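# Retrieve spanner from under battery guard into tray

## Task

Pull out the spanner that has slipped beneath the transparent guard over the UPS batteries and set it down lying flat inside the tray. The exposed battery terminals and the link between them are still energised even though the breaker is off. The task fails if the spanner bridges any two terminals or if any part of the robot touches a terminal. The hook lying on the bench is insulated and may be used as a tool.

## Robot and tools

Robot: two seven-joint arms, left_arm and right_arm, each with a parallel gripper. Scene frame: origin at table height midway between the nominal bases, +x out over the table, +z up, left_arm on the +y side (arm names do not match image sides). Calibrated bases: left_arm at (+0.017, +0.368, 0) m, right_arm at (+0.043, -0.279, 0) m, each turned about 1 degree about z. A camera stand is fixed behind the arms.

Gripper: fingers point along the gripper's own +z and close along its y. end_effector_position is the point between closed pads, about 2 cm short of the fingertips; closing pushes the tips roughly 10 mm further out, mostly while the pads are over 40 mm apart.

Row format (used by execute_actions and move): 14 numbers, each from -1 to 1: dx, dy, dz, rx, ry, rz, opening for left_arm, then the same seven for right_arm. Always send all 14. The six pose numbers are an offset, not a pose, measured along that arm's own Hand target axes from the Hand target it had when the action or move began. Scale: 1.0 equals 0.6 m of travel or 180 degrees of turn; rx, ry, rz form one rotation vector. Opening is absolute: +1 fully open (0.084 m), -1 closed. All zeros for the pose re-requests the current Hand target; a 0 opening is a real command (half open), so resend the present opening to keep a gripper unchanged.

execute_actions(actions, cameras): actions is a list of actions; each action is up to 15 rows, one per 1/30 s step, with the final row held if fewer than 15. Every row counts from the action's start pose, not the previous row; a new action starts from the new Hand target, so repeating an offset keeps moving. Images come only when actions is empty or cameras names them.

move(target, speed, blend, opening_speed, blocking, cameras): straight-line path toward target, a single 14-number row or a list of up to 15 rows, all offsets from the same starting Hand targets. speed in m/s, 0.002 to 1, default 0.25 (turn rate twice that in rad/s), one value or one per target. blend in metres rounds corners; 0 means stop at each. opening_speed, 0.2 or more per second on the -1..1 scale, ramps the fingers. blocking=false returns after about 0.5 s while the move continues. Moves never avoid obstacles or the other arm, and run at most 10 s. The extra move: line reports the ending (done, off_target, moving, held, fault) and limits (paced = pose clipped, held = steps withheld). done means at rest within 3 mm and 2 degrees; neither done nor off_target says whether contact occurred.

wait(seconds 0 to 10): lets time pass with last commands held; a running move goes on. stop(): brakes a running move, needing some distance. zoom_image(camera, region [x0,y0,x1,y1] pixels, at most 504 by 504) enlarges part of the newest image of cam_high, cam_left_wrist or cam_right_wrist. clear_fault(arm): clears a reported torque fault on left_arm or right_arm. finished_scene(scene): ends the current scene, given its number; irreversible, so call it only once the spanner rests flat in the tray by itself.

Controller: each step the commanded pose is clipped to within 70 mm and 16 degrees of the measured gripper pose; Hand target in results is that clipped command and the next offsets start there. Grippers often stop short of it; send the leftover as an offset. Large wrist turns can swing the elbow. To stop pressing into something, command the target back beyond the gripper. A clearance check blocks commands bringing the arms too close, but not fingers closing on the other arm, and it does not always prevent contact.

Results: end_effector_position (m), end_effector_quat_wxyz and velocities in the scene frame, possibly off by a few cm at long reach. grip_measured is the measured opening on the command scale; to hold something, command clearly below it (about 24 N per pad max). Joint velocities reading within noise means the arm is still. Joint torques include the arm's own weight and have offsets; positive toward larger joint angle. Tool commands lists present gripper commands.

Faults and heat: contact torque at a joint limit (waist 42.3, shoulder 42.4, upper arm roll 27, elbow 27, forearm roll 27, wrist pitch 14.5, wrist roll 15.2 N m) or a motor saturated for 1 s causes a TORQUE FAULT; the arm stops until clear_fault. MOTOR HOT appears at 65 °C; at 80 °C the arm brakes for 30 to 60 s. Avoid long stretched holds and pushing at unreachable poses.

Cameras: cam_high 504x504 fixed, cam_left_wrist and cam_right_wrist 672x504 on the hands; calibration given in OpenCV form (K, D, T_world_to_cam) may be off by a few mm and degrees.

Avoid: any robot contact with the bare terminals or their link; letting the spanner span two terminals while dragging it out (the insulated hook is the safe way to reach under the guard); dropping the spanner, releasing it while moving, or letting anything leave the table; hard hits on the guard, batteries or table; arm-to-arm contact; and fast moves near contact.

Each tool is called after "Call:" as name(argument=value, ...) on one line, values as JSON.

## Session

Call:
execute_actions(actions=[])

Scene clock: 0.00 s.
left_arm: end_effector_position=(+0.7493, +0.1777, +0.2251) grip_measured=+1.00 end_effector_quat_wxyz=(-0.014, -0.569, +0.759, -0.316) | right_arm: end_effector_position=(+0.7541, -0.5921, +0.1458) grip_measured=+1.00 end_effector_quat_wxyz=(-0.189, +0.884, -0.311, +0.294)
Joint positions: left_arm=[0.019 0.74 -0.29 1.933 -0.379 0.798 1.929 0.084] | right_arm=[-0.566 0.848 0.135 1.894 0.674 0.611 -0.324 0.084]
Joint velocities: within noise
Joint torques (N m): no reading
Motor temperatures (°C): left_arm=[32 31 30 29 27 29 30] | right_arm=[30 31 31 32 28 29 31]
Hand target: left_arm +0.7493, +0.1777, +0.2251; -0.014, -0.569, +0.759, -0.316 | right_arm +0.7541, -0.5921, +0.1458; -0.189, +0.884, -0.311, +0.294
Tool commands: left_gripper/opening=+1.0 right_gripper/opening=+1.0

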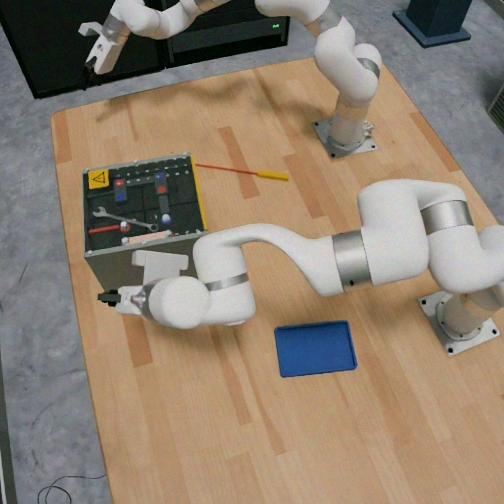

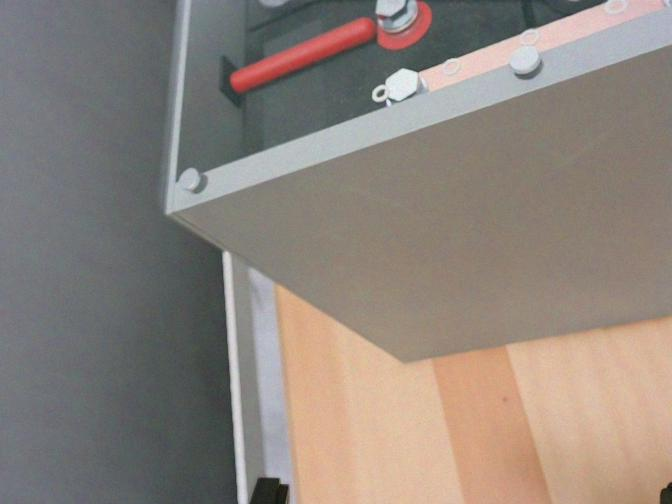

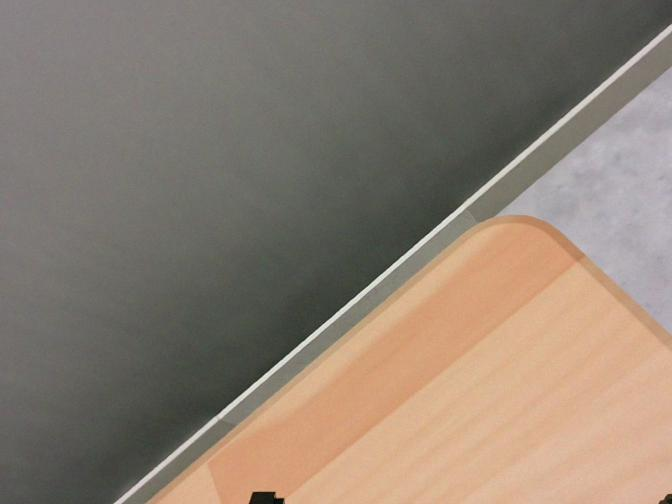

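Call:
zoom_image(camera="cam_high", region=[70, 140, 220, 290])

Call:
zoom_image(camera="cam_high", region=[180, 130, 380, 390])

Scaled by 3.360.

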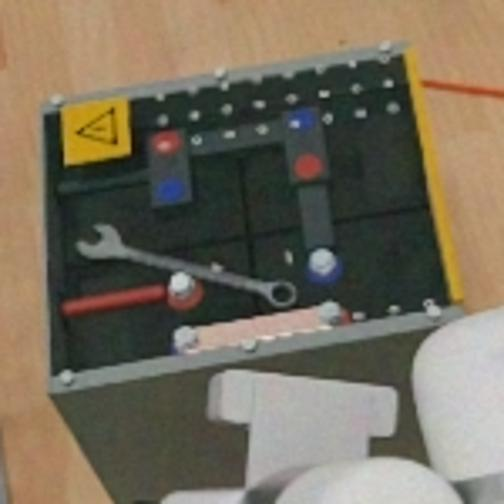

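Scaled by 1.938.

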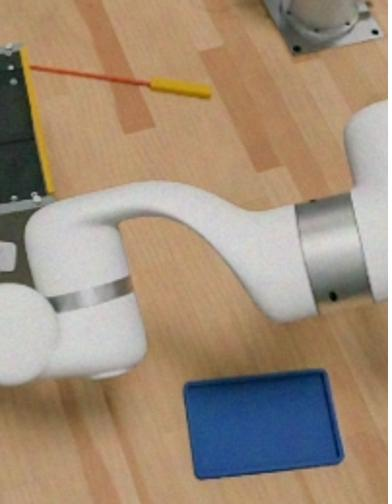

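Call:
move(target=[[0.043,0.016,-0.405,0,0,0,0,0,0,0,0,0,0,0],[0.621,0.382,-0.186,0.2198,-0.0536,-0.504,0,0,0,0,0,0,0,0]], blend=[0.05,0], speed=0.4, cameras=["all"])

Scene clock: 62.33 s.
left_arm: end_effector_position=(+0.3803, -0.0505, +0.3498) grip_measured=-0.01 end_effector_quat_wxyz=(+0.000, +0.924, +0.000, +0.383) | right_arm: end_effector_position=(+0.7541, -0.5921, +0.1458) grip_measured=-0.01 end_effector_quat_wxyz=(-0.189, +0.884, -0.311, +0.294)
Joint positions: left_arm=[0.601 -0.817 -1.33 1.14 -0.312 0.777 -0.709 0.044] | right_arm=[-0.566 0.848 0.135 1.894 0.674 0.611 -0.324 0.044]
Joint torques (N m): left_arm=[1.01 13.95 13.69 12.13 0.72 -1.55 -0.07] | right_arm=[-0.27 -53.95 1.28 12.03 0.13 -2.32 -0.14]
Hand target: left_arm +0.3803, -0.0506, +0.3499; +0.000, +0.924, +0.000, +0.383 | right_arm +0.7541, -0.5921, +0.1458; -0.189, +0.884, -0.311, +0.294
Off the commanded pose: left_arm 0.000 m, 0 deg | right_arm 0.000 m, 0 deg.
move: done; blend cut to 0 m at target 1
camera_calibration:
cam_left_wrist: T_world_to_cam=[[0.0116674, -0.999884, 0.0098172, -0.0259133], [-0.711764, -0.0152004, -0.702254, 0.582416], [0.702321, 0.00120593, -0.711859, 0.110952], [0, 0, 0, 1]] pos_world=[0.336921, -0.0171912, 0.488241]

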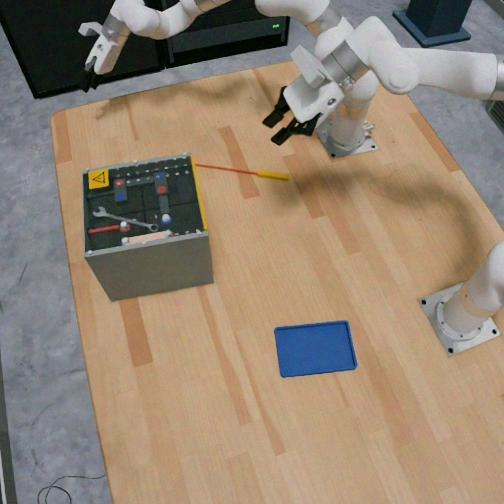

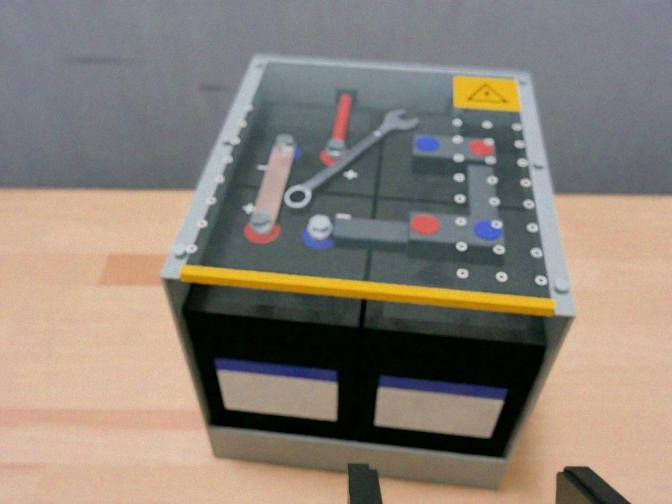

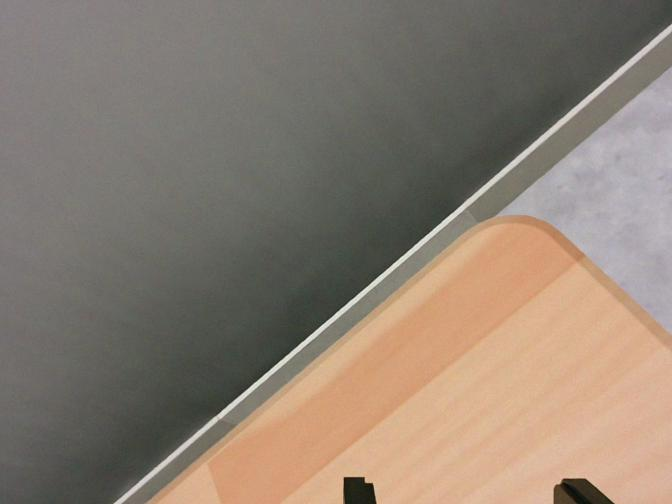

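Call:
zoom_image(camera="cam_left_wrist", region=[150, 40, 400, 340])

Call:
zoom_image(camera="cam_left_wrist", region=[340, 40, 590, 340])

Call:
zoom_image(camera="cam_high", region=[180, 140, 300, 200])

Scaled by 1.680.

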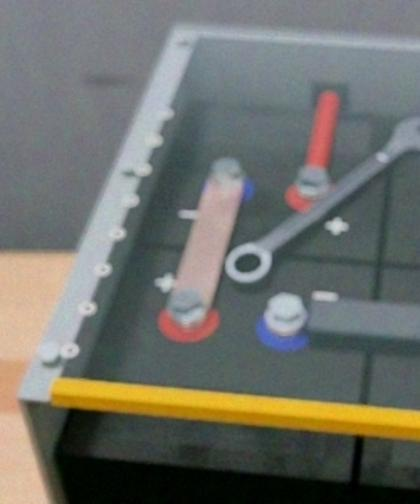

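Scaled by 1.680.

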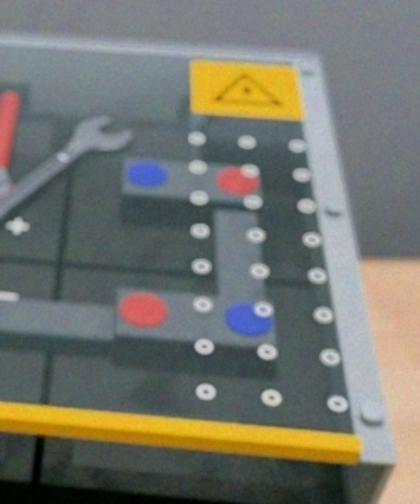

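Scaled by 4.200.

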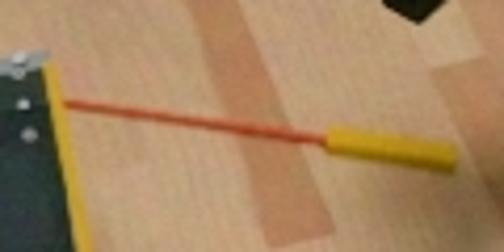

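Call:
move(target=[-0.295,-0.083,0.177,0,0.222,0,0,0,0,0,0,0,0,0], speed=0.4, cameras=["cam_left_wrist","cam_high"])

Call:
zoom_image(camera="cam_left_wrist", region=[180, 20, 500, 260])

Scene clock: 117.87 s.
left_arm: end_effector_position=(+0.3304, -0.0008, +0.1496) grip_measured=-0.01 end_effector_quat_wxyz=(+0.000, +0.737, +0.000, +0.676) | right_arm: end_effector_position=(+0.7541, -0.5921, +0.1458) grip_measured=-0.01 end_effector_quat_wxyz=(-0.189, +0.884, -0.311, +0.294)
Joint positions: left_arm=[0.327 -1.737 -1.894 0.616 -0.539 0.239 -1.407 0.044] | right_arm=[-0.566 0.848 0.135 1.894 0.674 0.611 -0.324 0.044]
Joint torques (N m): left_arm=[-0.22 14.41 15.34 -5.24 -0.56 -0.19 -0.17] | right_arm=[-0.39 -53.87 1.25 11.9 -0.05 -2.22 -0.18]
Hand target: left_arm +0.3304, -0.0008, +0.1496; +0.000, +0.737, +0.000, +0.676 | right_arm +0.7541, -0.5921, +0.1458; -0.189, +0.884, -0.311, +0.294
Off the commanded pose: left_arm 0.000 m, 0 deg | right_arm 0.000 m, 0 deg.
move: done
camera_calibration:
cam_left_wrist: T_world_to_cam=[[0.00272772, -0.999885, 0.0149079, 0.0285411], [-0.0945418, -0.0150991, -0.995406, 0.24694], [0.995517, 0.00130576, -0.0945722, -0.185785], [0, 0, 0, 1]] pos_world=[0.208221, 0.032509, 0.22781]
Images, in order (width x height): cam_high 504x504, cam_left_wrist 672x504.

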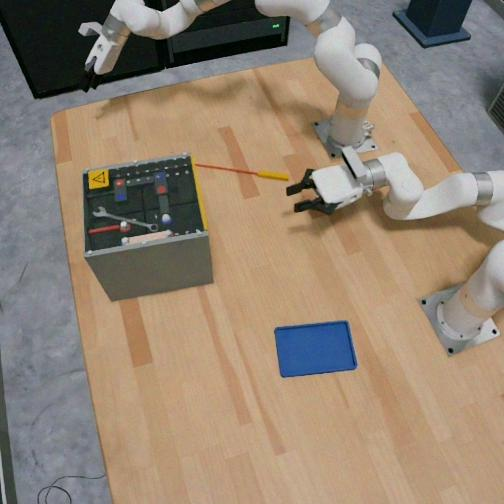

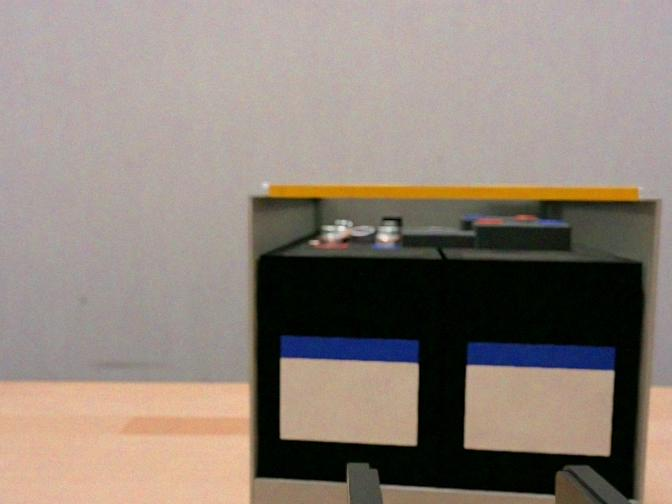

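Scaled by 1.575.

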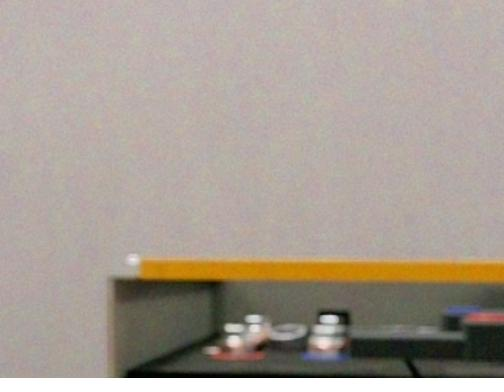

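Call:
move(target=[[0.249,-0.5,-0.022,0,0,0,0,0,0,0,0,0,0,0],[0.249,-0.5,-0.022,0,0,0,0,-0.733,-0.274,-0.542,-0.125,-0.195,-0.206,0.3]], speed=0.4, cameras=["cam_right_wrist","cam_high"])

Scene clock: 148.37 s.
left_arm: end_effector_position=(+0.3390, +0.1824, +0.2369) grip_measured=-0.01 end_effector_quat_wxyz=(-0.012, +0.732, +0.009, +0.681) | right_arm: end_effector_position=(+0.7541, -0.5921, +0.1458) grip_measured=-0.01 end_effector_quat_wxyz=(-0.189, +0.884, -0.311, +0.294)
Joint positions: left_arm=[0.171 -1.45 -1.826 0.022 -0.62 -0.147 -1.186 0.044] | right_arm=[-0.566 0.848 0.135 1.894 0.674 0.611 -0.324 0.044]
Joint torques (N m): left_arm=[0.87 8.78 8.78 -3.15 -1.09 -0.93 -0.09] | right_arm=[-0.09 -53.87 1.28 11.96 -0.01 -2.24 -0.13]
Hand target: left_arm +0.3390, +0.1824, +0.2369; -0.012, +0.732, +0.009, +0.681 (not the last commanded pose) | right_arm +0.7541, -0.5921, +0.1458; -0.189, +0.884, -0.311, +0.294 (not the last commanded pose)
Tool commands: left_gripper/opening=+0.0 right_gripper/opening=+0.0
Off the commanded pose: left_arm 0.133 m, 2 deg | right_arm 0.571 m, 56 deg.
move: held (left_arm; a check stopped the path), off_target (right_arm); path passed 0 of 2 targets; target 2's new opening was not sent; limits=held
pose unreachable (left arm): on one or more control steps of this call, first in action 0 (counted from 0), this arm could not follow its commanded pose, so it was not sent that pose on those steps. It may still have moved: this result reports where it is.
cause: moving toward the commanded pose would bring two parts of the arm too close to each other (joints 2 (shoulder) to 6 (wrist pitch) lie between them).
Images, in order (width x height): cam_high 504x504, cam_right_wrist 672x504.

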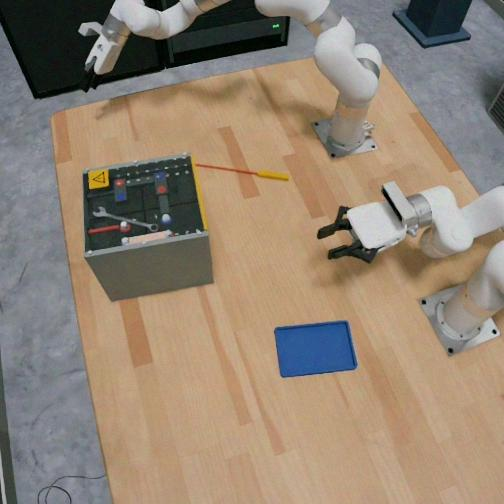

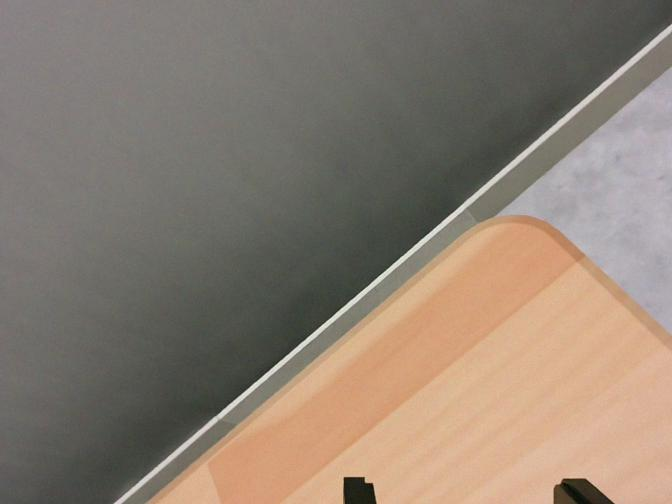

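Call:
move(target=[[0.125,-0.2,0.223,0,-0.2,0,0,0,0,0,0,0,0,0],[0.125,-0.2,0.223,0,-0.2,0,0,-0.733,-0.274,-0.542,-0.125,-0.195,-0.206,0.3]], speed=0.4, cameras=["cam_right_wrist","cam_high"])

Scene clock: 157.73 s.
left_arm: end_effector_position=(+0.4743, +0.3061, +0.3026) grip_measured=-0.01 end_effector_quat_wxyz=(-0.008, +0.907, +0.012, +0.421) | right_arm: end_effector_position=(+0.3401, -0.2298, +0.2992) grip_measured=+0.29 end_effector_quat_wxyz=(+0.000, +1.000, +0.000, +0.000)
Joint positions: left_arm=[0.22 -0.565 -0.438 0.427 -0.199 0.097 -0.081 0.044] | right_arm=[-0.25 -0.655 0.32 0.78 0.195 1.412 -0.045 0.056]
Joint torques (N m): left_arm=[-0.41 -7.25 3.96 15.74 -0.22 -2.06 0.14] | right_arm=[0.64 -8.45 -3.07 11.97 0.46 -2.02 0.12]
Hand target: left_arm +0.4743, +0.3061, +0.3026; -0.008, +0.907, +0.012, +0.421 | right_arm +0.3401, -0.2298, +0.2992; +0.000, +1.000, +0.000, +0.000
Off the commanded pose: left_arm 0.000 m, 0 deg | right_arm 0.000 m, 0 deg.
move: done
camera_calibration:
cam_right_wrist: T_world_to_cam=[[0.0147128, -0.999891, 0.000737124, -0.205724], [-0.999686, -0.0147247, -0.0202707, 0.414225], [0.0202794, -0.000438654, -0.999794, 0.424875], [0, 0, 0, 1]] pos_world=[0.408506, -0.199416, 0.433336]
Images, in order (width x height): cam_high 504x504, cam_right_wrist 672x504.

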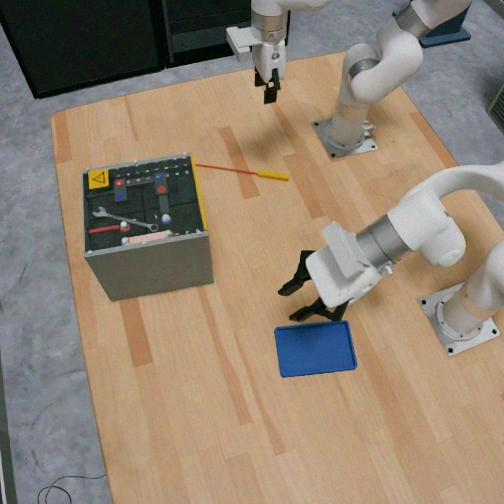

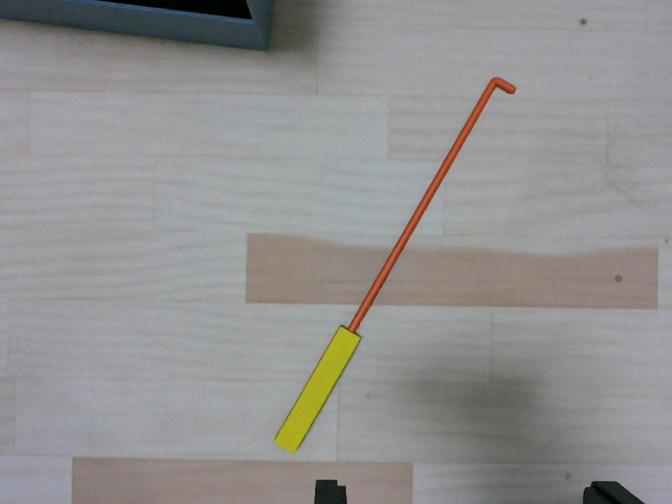

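Call:
move(target=[[0,0,0,0,0,0,0,-0.025,-0.072,0.3,0,0,0.165,0],[0,0,0,0,0,0,0,-0.025,-0.072,0.46,0,0,0.165,0]], speed=[0.3,0.12], blend=[0.02,0], cameras=["cam_right_wrist","cam_left_wrist"])

Scene clock: 196.57 s.
left_arm: end_effector_position=(+0.4743, +0.3061, +0.3026) grip_measured=-0.01 end_effector_quat_wxyz=(-0.008, +0.907, +0.012, +0.421) | right_arm: end_effector_position=(+0.3250, -0.1867, +0.0232) grip_measured=-0.01 end_effector_quat_wxyz=(+0.000, +0.967, -0.256, +0.000)
Joint positions: left_arm=[0.22 -0.565 -0.438 0.427 -0.199 0.097 -0.081 0.044] | right_arm=[-0.396 -0.143 0.798 0.282 0.268 0.395 0.646 0.044]
Joint torques (N m): left_arm=[-0.21 -7.42 3.46 15.55 0 -2.1 0.17] | right_arm=[-1.25 -11.49 -0.97 7.9 0.04 -2.45 0.24]
Hand target: left_arm +0.4743, +0.3061, +0.3026; -0.008, +0.907, +0.012, +0.421 | right_arm +0.3250, -0.1867, +0.0232; +0.000, +0.967, -0.256, +0.000
Off the commanded pose: left_arm 0.000 m, 0 deg | right_arm 0.000 m, 0 deg.
move: done
camera_calibration:
cam_left_wrist: T_world_to_cam=[[0.0397319, -0.999192, 0.0061096, 0.317668], [-0.649476, -0.0304714, -0.759771, 0.614031], [0.759343, 0.0262191, -0.650162, -0.0424216], [0, 0, 0, 1]] pos_world=[0.41839, 0.337234, 0.437001]
cam_right_wrist: T_world_to_cam=[[-0.482639, -0.875819, 0.000798566, 0.0225922], [-0.875644, 0.482524, -0.0204596, 0.446682], [0.0175336, -0.0105739, -0.99979, 0.148347], [0, 0, 0, 1]] pos_world=[0.399438, -0.19418, 0.157437]
Images, in order (width x height): cam_left_wrist 672x504, cam_right_wrist 672x504.

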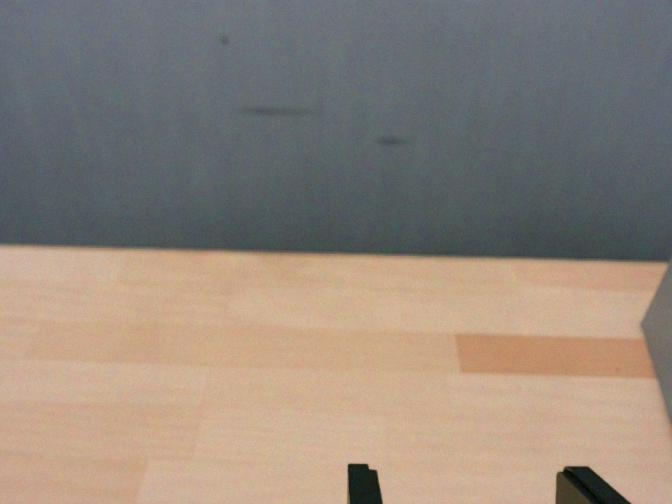

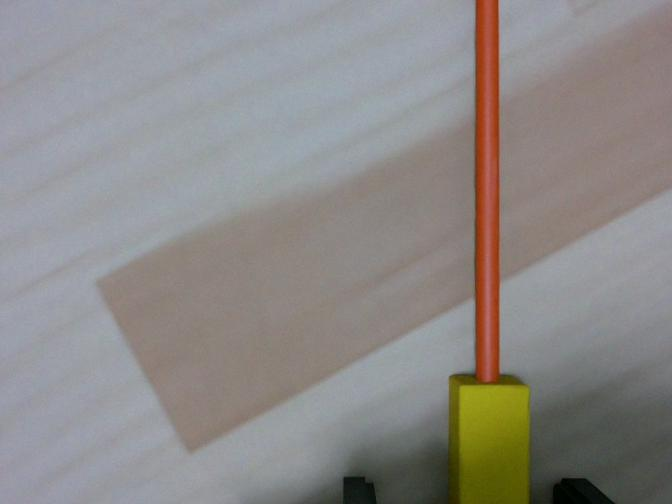

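Call:
move(target=[[0,0,0,0,0,0,0,0,0.0075,0,0,0,0,0],[0,0,0,0,0,0,0,0,0.0075,0,0,0,0,-1],[0,0,0,0,0,0,0,0,0.0075,-0.25,0,0,0,-1]], speed=0.15, opening_speed=1.5, cameras=["cam_right_wrist"])

Scene clock: 208.20 s.
left_arm: end_effector_position=(+0.4743, +0.3061, +0.3026) grip_measured=-0.01 end_effector_quat_wxyz=(-0.008, +0.907, +0.012, +0.421) | right_arm: end_effector_position=(+0.3228, -0.1905, +0.1732) grip_measured=-0.64 end_effector_quat_wxyz=(+0.000, +0.967, -0.256, +0.000)
Joint positions: left_arm=[0.22 -0.565 -0.438 0.427 -0.199 0.097 -0.081 0.044] | right_arm=[-0.272 -0.668 0.562 0.454 0.384 1.075 0.494 0.016]
Joint torques (N m): left_arm=[-0.45 -7.43 3.52 15.95 -0.32 -2.06 0.24] | right_arm=[0.9 -6.69 -4.87 11.29 -0.06 -2.16 -0.34]
Hand target: left_arm +0.4743, +0.3061, +0.3026; -0.008, +0.907, +0.012, +0.421 | right_arm +0.3229, -0.1905, +0.1732; +0.000, +0.967, -0.256, +0.000
Off the commanded pose: left_arm 0.000 m, 0 deg | right_arm 0.000 m, 0 deg.
move: done
camera_calibration:
cam_right_wrist: T_world_to_cam=[[-0.482597, -0.875842, 0.00084726, 0.0180466], [-0.875669, 0.482482, -0.0203718, 0.449632], [0.0174337, -0.0105733, -0.999792, 0.298254], [0, 0, 0, 1]] pos_world=[0.397238, -0.19798, 0.307337]
Images, in order (width x height): cam_right_wrist 672x504.

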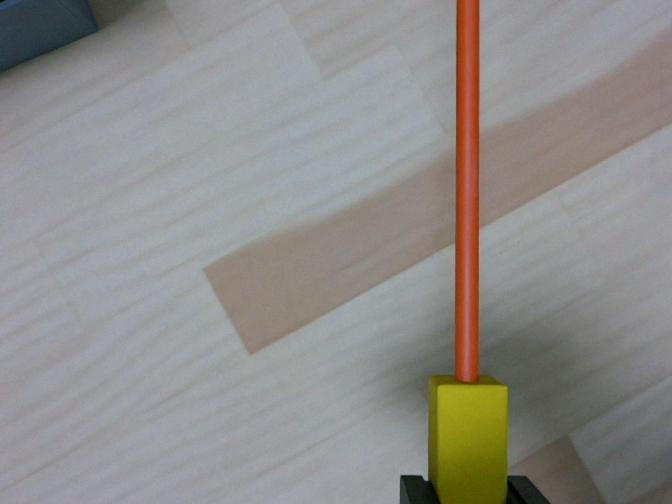

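Call:
move(target=[0.295,0.51,0.091,0,-0.277,0,0,0,0,0,0,0,0,-1], speed=0.3, cameras=["cam_left_wrist"])

Call:
zoom_image(camera="cam_left_wrist", region=[150, 100, 490, 440])

Scene clock: 251.83 s.
left_arm: end_effector_position=(+0.6382, +0.0048, +0.4009) grip_measured=-0.01 end_effector_quat_wxyz=(+0.100, +0.981, +0.014, +0.167) | right_arm: end_effector_position=(+0.3229, -0.1905, +0.1732) grip_measured=-0.64 end_effector_quat_wxyz=(+0.000, +0.967, -0.256, +0.000)
Joint positions: left_arm=[-0.372 0.874 -0.754 2.707 0.648 1.535 -0.688 0.044] | right_arm=[-0.272 -0.668 0.562 0.454 0.384 1.075 0.494 0.016]
Joint torques (N m): left_arm=[-0.53 -45.36 -3.4 11.58 0.05 -1.77 0.09] | right_arm=[0.66 -6.9 -4.82 11.34 0.01 -2.38 -0.3]
Hand target: left_arm +0.6390, +0.0043, +0.4014; +0.028, +0.998, +0.015, +0.049 | right_arm +0.3229, -0.1905, +0.1732; +0.000, +0.967, -0.256, +0.000
Off the commanded pose: left_arm 0.001 m, 23 deg; orientation clipped | right_arm 0.000 m, 0 deg.
elbow stopped short (left arm): the move would have taken joint 4 (elbow) straighter than the controller allows.
move: off_target (left_arm); limits=paced
camera_calibration:
cam_left_wrist: T_world_to_cam=[[0.00915571, -0.978667, 0.205249, -0.0509979], [-0.946111, -0.0749258, -0.315057, 0.797293], [0.323714, -0.191304, -0.926613, 0.294805], [0, 0, 0, 1]] pos_world=[0.659361, 0.066225, 0.53483]
Images, in order (width x height): cam_left_wrist 672x504.

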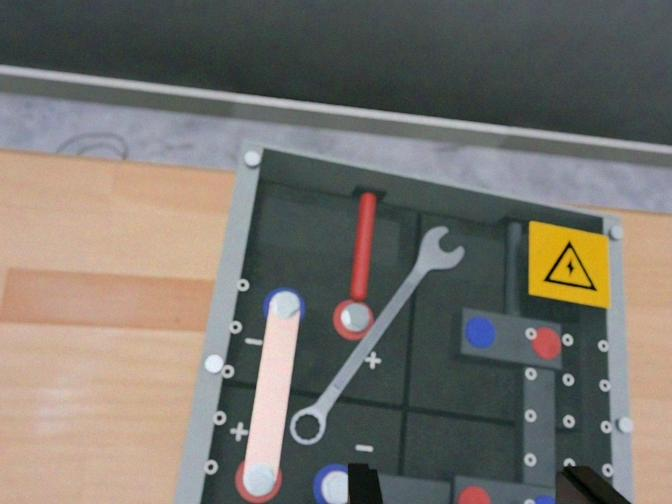

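Scaled by 1.482.

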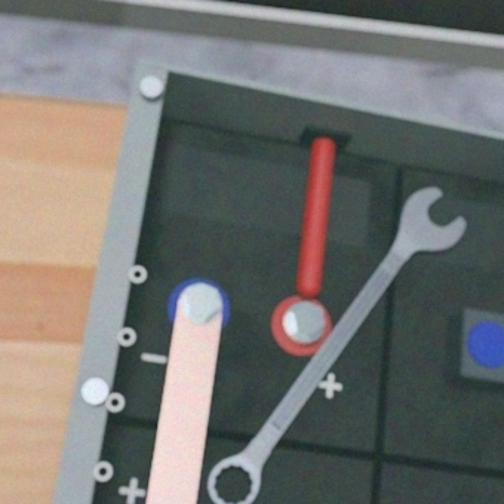

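Call:
move(target=[[-0.38,-0.053,0.128,0.007,0.441,0.021,-1,0,0,0,0,0,0,-1],[-0.273,-0.058,0.416,0.007,0.441,0.021,-1,0,0,0,0,0,0,-1]], speed=0.3, cameras=["cam_left_wrist"])

Call:
zoom_image(camera="cam_left_wrist", region=[200, 100, 520, 340])

Scene clock: 295.27 s.
left_arm: end_effector_position=(+0.4998, +0.0201, +0.1355) grip_measured=-1.00 end_effector_quat_wxyz=(+0.001, +0.737, -0.001, +0.676) | right_arm: end_effector_position=(+0.3229, -0.1905, +0.1732) grip_measured=-0.64 end_effector_quat_wxyz=(+0.000, +0.967, -0.256, +0.000)
Joint positions: left_arm=[-0.139 0.675 -0.844 0.877 2.372 1.57 -2.535 0] | right_arm=[-0.272 -0.668 0.562 0.454 0.384 1.075 0.494 0.016]
Joint torques (N m): left_arm=[-0.62 -27.27 -8.42 9.83 1.47 1.49 -0.14] | right_arm=[0.49 -6.96 -4.75 11.26 0.09 -2.43 -0.25]
Hand target: left_arm +0.4998, +0.0201, +0.1354; +0.001, +0.737, -0.001, +0.676 | right_arm +0.3229, -0.1905, +0.1732; +0.000, +0.967, -0.256, +0.000
Off the commanded pose: left_arm 0.000 m, 0 deg | right_arm 0.000 m, 0 deg.
move: done; limits=paced
camera_calibration:
cam_left_wrist: T_world_to_cam=[[0.000804164, -0.999889, 0.0148925, 0.0502159], [-0.0936687, -0.0149023, -0.995492, 0.248811], [0.995603, -0.000594418, -0.0936702, -0.355822], [0, 0, 0, 1]] pos_world=[0.377523, 0.0537067, 0.213612]
Images, in order (width x height): cam_left_wrist 672x504.

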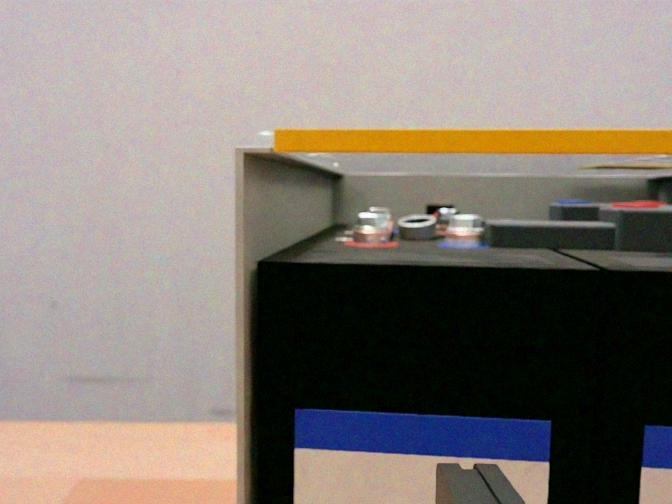

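Scaled by 1.575.

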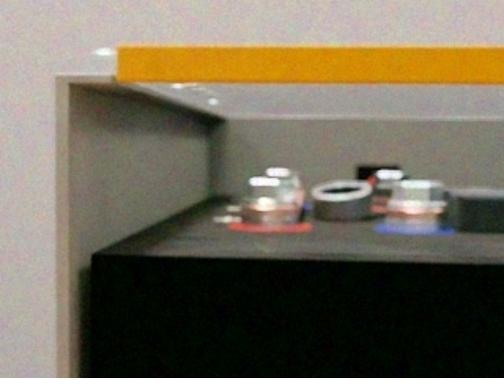

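Call:
move(target=[[0.437,-0.033,-0.072,0,-0.3056,0,-1,0,0,0,0,0,0,-1],[0.437,-0.033,-0.072,0,-0.3056,0,-1,-0.186,-0.182,-0.082,0,0,0,-1],[0.437,-0.033,-0.072,0,-0.3056,0,-1,-0.186,-0.182,-0.082,0.478,-0.1725,-0.1725,-1]], speed=0.35, cameras=["all"])

Scene clock: 411.83 s.
left_arm: end_effector_position=(+0.4794, +0.0400, +0.4004) grip_measured=-1.00 end_effector_quat_wxyz=(+0.000, +0.966, -0.001, +0.259) | right_arm: end_effector_position=(+0.2800, -0.0404, +0.2224) grip_measured=-0.64 end_effector_quat_wxyz=(+0.704, -0.705, -0.062, +0.062)
Joint positions: left_arm=[0.244 -0.019 -0.994 1.431 0.374 1.067 -0.852 0] | right_arm=[0.24 -0.091 -0.279 0.372 1.351 1.651 -1.117 0.016]
Joint torques (N m): left_arm=[0.1 -13.27 -0.24 16.89 1.06 -1.29 -0.15] | right_arm=[0.74 -17.06 -0.06 7.7 0.71 2.6 -0.52]
Hand target: left_arm +0.4794, +0.0400, +0.4004; +0.000, +0.966, -0.001, +0.259 | right_arm +0.2799, -0.0404, +0.2224; +0.704, -0.705, -0.062, +0.062
Off the commanded pose: left_arm 0.000 m, 0 deg | right_arm 0.000 m, 0 deg.
move: done
camera_calibration:
cam_left_wrist: T_world_to_cam=[[0.0117518, -0.99991, 0.00644435, 0.0642241], [-0.86932, -0.0134012, -0.494069, 0.681945], [0.494111, 0.000204001, -0.869399, 0.240172], [0, 0, 0, 1]] pos_world=[0.473402, 0.0733082, 0.545319]
cam_right_wrist: T_world_to_cam=[[0.0137788, 0.0013832, -0.999904, 0.247877], [-0.988043, -0.153559, -0.0138278, 0.344985], [-0.153564, 0.988138, -0.000749196, 0.215782], [0, 0, 0, 1]] pos_world=[0.37058, -0.160589, 0.252785]

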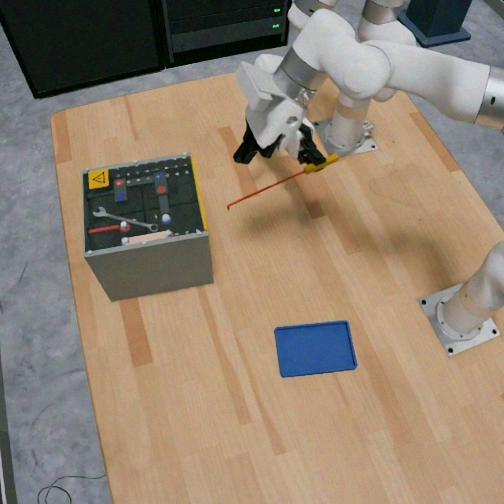

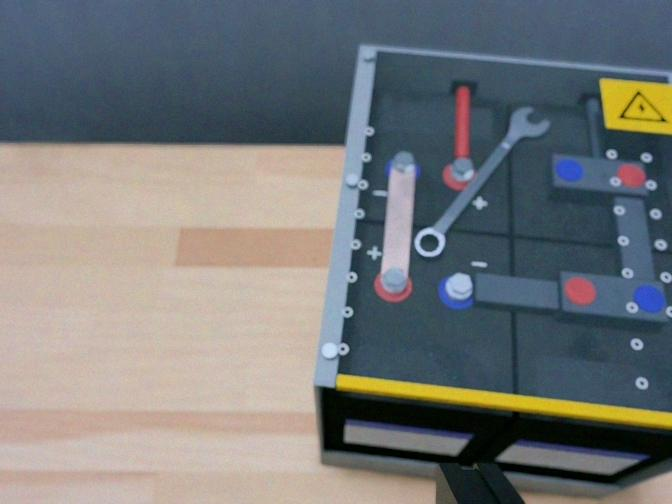

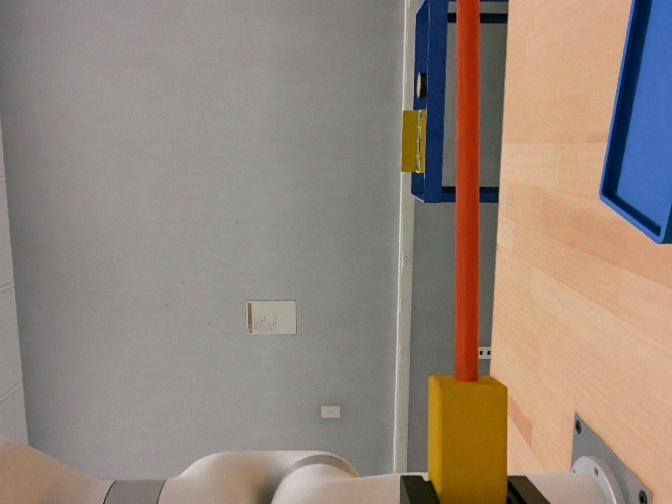

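Call:
move(target=[0,0,0,0,0,0,-1,0.0525,0.0107,-0.0093,0,0,0,-1], cameras=["cam_left_wrist"], speed=0.1)

Call:
zoom_image(camera="cam_left_wrist", region=[320, 200, 560, 500])

Scene clock: 422.13 s.
left_arm: end_effector_position=(+0.4794, +0.0400, +0.4004) grip_measured=-1.00 end_effector_quat_wxyz=(+0.000, +0.966, -0.001, +0.259) | right_arm: end_effector_position=(+0.3119, -0.0404, +0.2160) grip_measured=-0.64 end_effector_quat_wxyz=(+0.704, -0.705, -0.062, +0.062)
Joint positions: left_arm=[0.244 -0.019 -0.994 1.431 0.374 1.067 -0.852 0] | right_arm=[0.245 0.029 -0.278 0.483 1.368 1.677 -1.127 0.016]
Joint torques (N m): left_arm=[-0.45 -13.34 -0.24 16.97 1.02 -1.37 -0.19] | right_arm=[0.71 -20.61 0.18 7.64 1.15 2.64 -0.58]
Hand target: left_arm +0.4794, +0.0400, +0.4004; +0.000, +0.966, -0.001, +0.259 | right_arm +0.3119, -0.0404, +0.2160; +0.704, -0.705, -0.062, +0.062
Off the commanded pose: left_arm 0.000 m, 0 deg | right_arm 0.000 m, 0 deg.
move: done
camera_calibration:
cam_left_wrist: T_world_to_cam=[[0.0117518, -0.99991, 0.00644435, 0.0642241], [-0.86932, -0.0134012, -0.494069, 0.681945], [0.494111, 0.000204001, -0.869399, 0.240172], [0, 0, 0, 1]] pos_world=[0.473402, 0.0733082, 0.545319]
Images, in order (width x height): cam_left_wrist 672x504.

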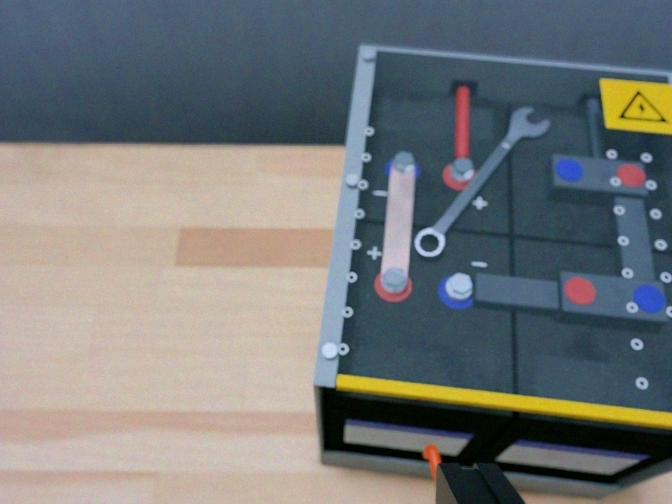

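Scaled by 1.680.

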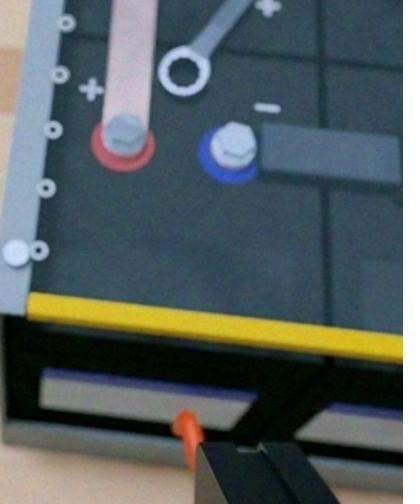

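Call:
execute_actions(actions=[])

Call:
zoom_image(camera="cam_high", region=[180, 150, 280, 250])

Scene clock: 433.47 s.
left_arm: end_effector_position=(+0.4794, +0.0400, +0.4004) grip_measured=-1.00 end_effector_quat_wxyz=(+0.000, +0.966, -0.001, +0.259) | right_arm: end_effector_position=(+0.3119, -0.0404, +0.2160) grip_measured=-0.64 end_effector_quat_wxyz=(+0.704, -0.705, -0.062, +0.062)
Joint positions: left_arm=[0.244 -0.019 -0.994 1.431 0.374 1.067 -0.852 0] | right_arm=[0.245 0.029 -0.278 0.483 1.368 1.677 -1.127 0.016]
Joint velocities: within noise
Joint torques (N m): left_arm=[0 -13.4 -0.19 16.99 1 -1.54 -0.15] | right_arm=[0.61 -20.49 0.2 7.63 1.24 2.45 -0.46]
Motor temperatures (°C): left_arm=[31 31 30 33 27 29 29] | right_arm=[30 31 31 34 28 29 31]
Hand target: left_arm +0.4794, +0.0400, +0.4004; +0.000, +0.966, -0.001, +0.259 | right_arm +0.3119, -0.0404, +0.2160; +0.704, -0.705, -0.062, +0.062
Tool commands: left_gripper/opening=-1.0 right_gripper/opening=-1.0
Off the commanded pose: left_arm 0.000 m, 0 deg | right_arm 0.000 m, 0 deg.
camera_calibration:
cam_left_wrist: T_world_to_cam=[[0.0117518, -0.99991, 0.00644435, 0.0642241], [-0.86932, -0.0134012, -0.494069, 0.681945], [0.494111, 0.000204001, -0.869399, 0.240172], [0, 0, 0, 1]] pos_world=[0.473402, 0.0733082, 0.545319]
cam_right_wrist: T_world_to_cam=[[0.0136802, 0.00136671, -0.999905, 0.240974], [-0.988044, -0.153559, -0.0137278, 0.376473], [-0.153563, 0.988139, -0.000750345, 0.22079], [0, 0, 0, 1]] pos_world=[0.40258, -0.160689, 0.246285]

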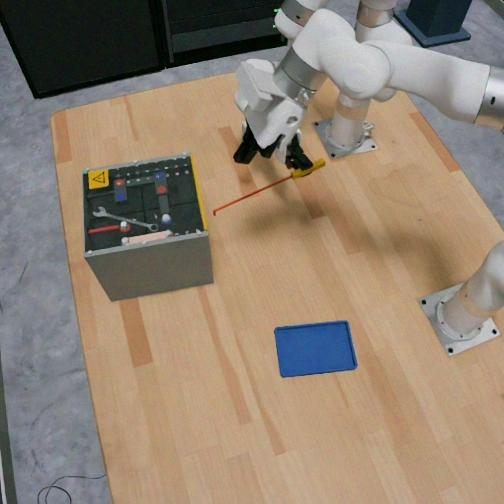

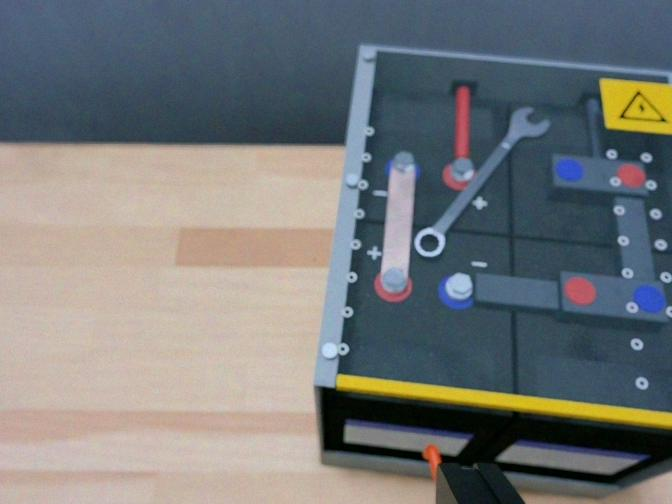

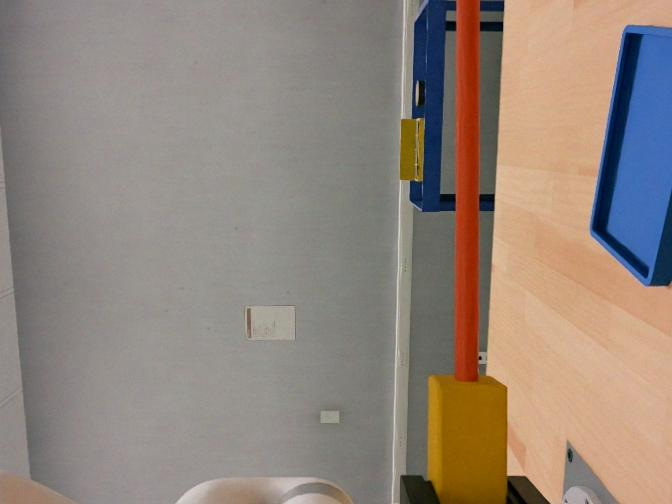

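Scaled by 5.040.

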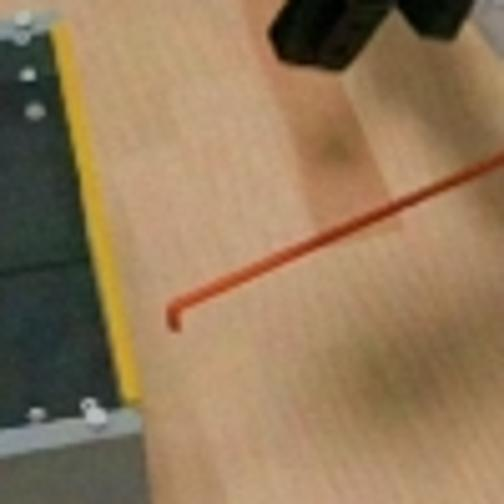

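Call:
move(target=[[0,0,0,0,0,0,-1,0,-0.0067,0,0,0,0,-1],[0,0,0,0,0,0,-1,0.1133,-0.0067,-0.0293,0,0,0,-1]], cameras=["cam_left_wrist","cam_high"], speed=0.08)

Call:
zoom_image(camera="cam_left_wrist", region=[320, 200, 560, 500])

Call:
zoom_image(camera="cam_high", region=[140, 170, 240, 270])

Scene clock: 477.73 s.
left_arm: end_effector_position=(+0.4794, +0.0400, +0.4004) grip_measured=-1.00 end_effector_quat_wxyz=(+0.000, +0.966, -0.001, +0.259) | right_arm: end_effector_position=(+0.3819, -0.0459, +0.2200) grip_measured=-0.64 end_effector_quat_wxyz=(+0.704, -0.705, -0.062, +0.062)
Joint positions: left_arm=[0.244 -0.019 -0.994 1.431 0.374 1.067 -0.852 0] | right_arm=[0.231 0.203 -0.279 0.72 1.39 1.736 -1.067 0.016]
Joint torques (N m): left_arm=[-0.1 -13.33 -0.03 16.79 0.9 -1.36 -0.15] | right_arm=[-1.08 -27.42 -0.35 8.35 1.23 2.55 -0.03]
Hand target: left_arm +0.4794, +0.0400, +0.4004; +0.000, +0.966, -0.001, +0.259 | right_arm +0.3819, -0.0459, +0.2200; +0.704, -0.705, -0.062, +0.062
Off the commanded pose: left_arm 0.000 m, 0 deg | right_arm 0.000 m, 0 deg.
move: done
camera_calibration:
cam_left_wrist: T_world_to_cam=[[0.0117518, -0.99991, 0.00644435, 0.0642241], [-0.86932, -0.0134012, -0.494069, 0.681945], [0.494111, 0.000204001, -0.869399, 0.240172], [0, 0, 0, 1]] pos_world=[0.473402, 0.0733082, 0.545319]
Images, in order (width x height): cam_high 504x504, cam_left_wrist 672x504.

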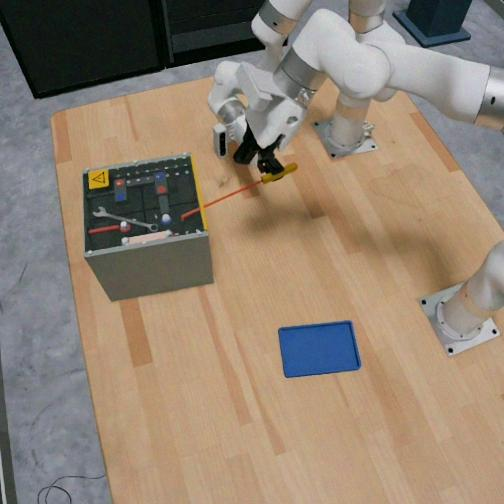

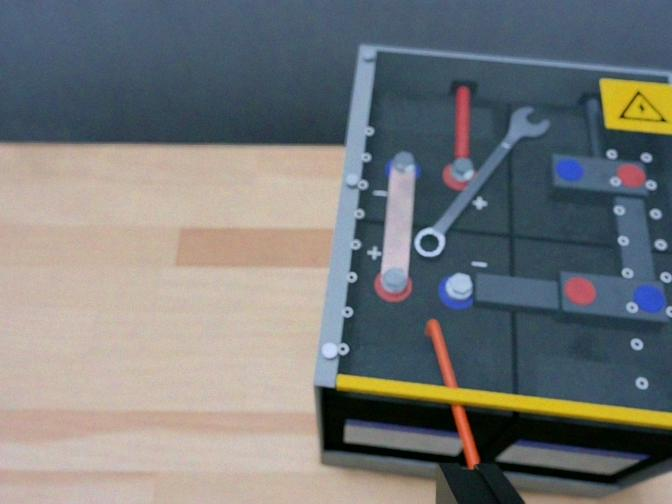

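Scaled by 1.680.

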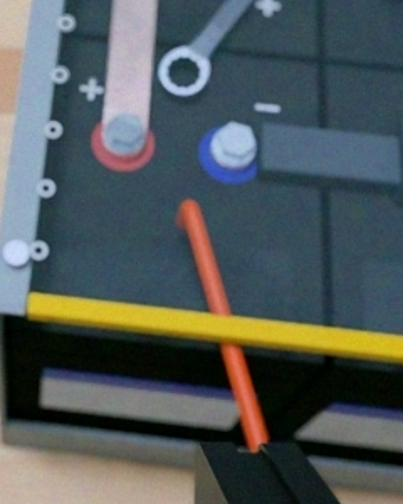

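Scaled by 5.040.

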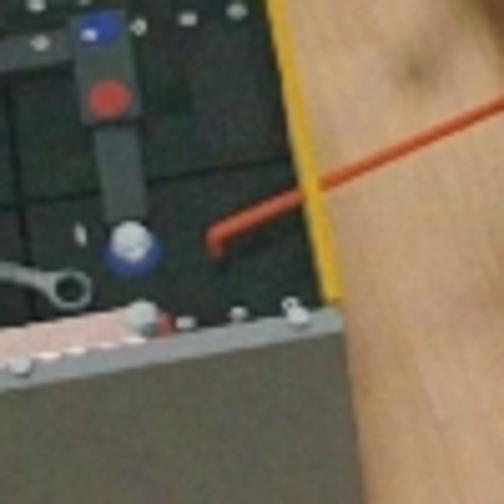

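Call:
move(target=[0,0,0,0,0,0,-1,0.113,0,-0.0315,0,0,0,-1], cameras=["cam_left_wrist","cam_high"], speed=0.06)

Call:
zoom_image(camera="cam_left_wrist", region=[370, 180, 490, 300])

Call:
zoom_image(camera="cam_high", region=[120, 190, 200, 250])

Scene clock: 493.80 s.
left_arm: end_effector_position=(+0.4794, +0.0400, +0.4004) grip_measured=-1.00 end_effector_quat_wxyz=(+0.000, +0.966, -0.001, +0.259) | right_arm: end_effector_position=(+0.4520, -0.0527, +0.2200) grip_measured=-0.64 end_effector_quat_wxyz=(+0.704, -0.705, -0.062, +0.062)
Joint positions: left_arm=[0.244 -0.019 -0.994 1.431 0.374 1.067 -0.852 0] | right_arm=[0.203 0.381 -0.275 0.973 1.42 1.792 -0.995 0.016]
Joint torques (N m): left_arm=[-0.15 -13.69 -0.08 16.9 0.93 -1.52 -0.26] | right_arm=[-1.28 -34.1 -0.97 8.92 1.41 2.52 0.02]
Hand target: left_arm +0.4794, +0.0400, +0.4004; +0.000, +0.966, -0.001, +0.259 | right_arm +0.4520, -0.0527, +0.2200; +0.704, -0.705, -0.062, +0.062
Off the commanded pose: left_arm 0.000 m, 0 deg | right_arm 0.000 m, 0 deg.
move: done
camera_calibration:
cam_left_wrist: T_world_to_cam=[[0.0117518, -0.99991, 0.00644435, 0.0642241], [-0.86932, -0.0134012, -0.494069, 0.681945], [0.494111, 0.000204001, -0.869399, 0.240172], [0, 0, 0, 1]] pos_world=[0.473402, 0.0733082, 0.545319]
Images, in order (width x height): cam_high 504x504, cam_left_wrist 672x504.

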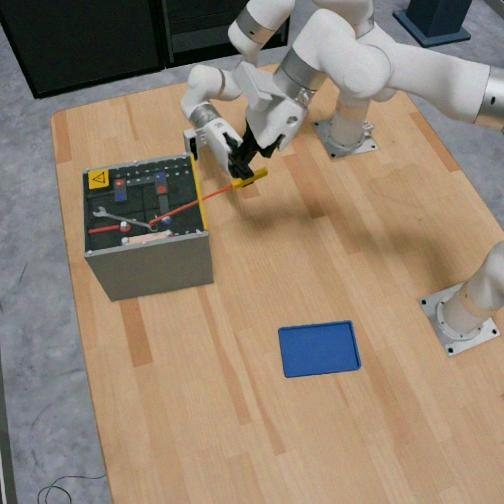

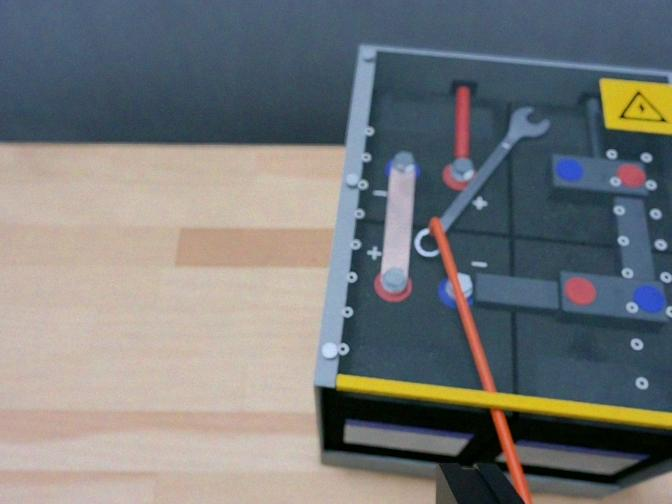

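Scaled by 4.200.

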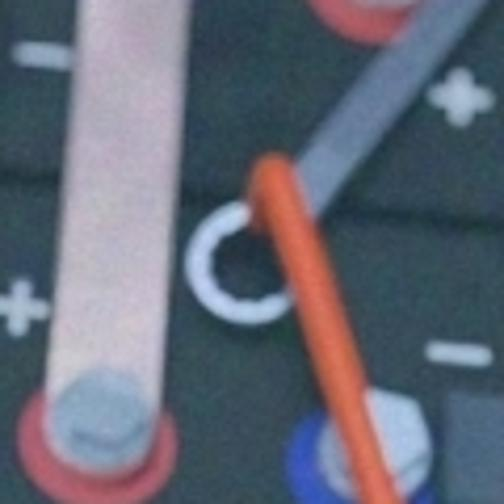

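Scaled by 6.300.

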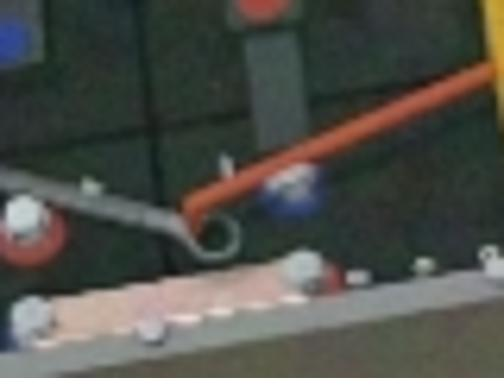

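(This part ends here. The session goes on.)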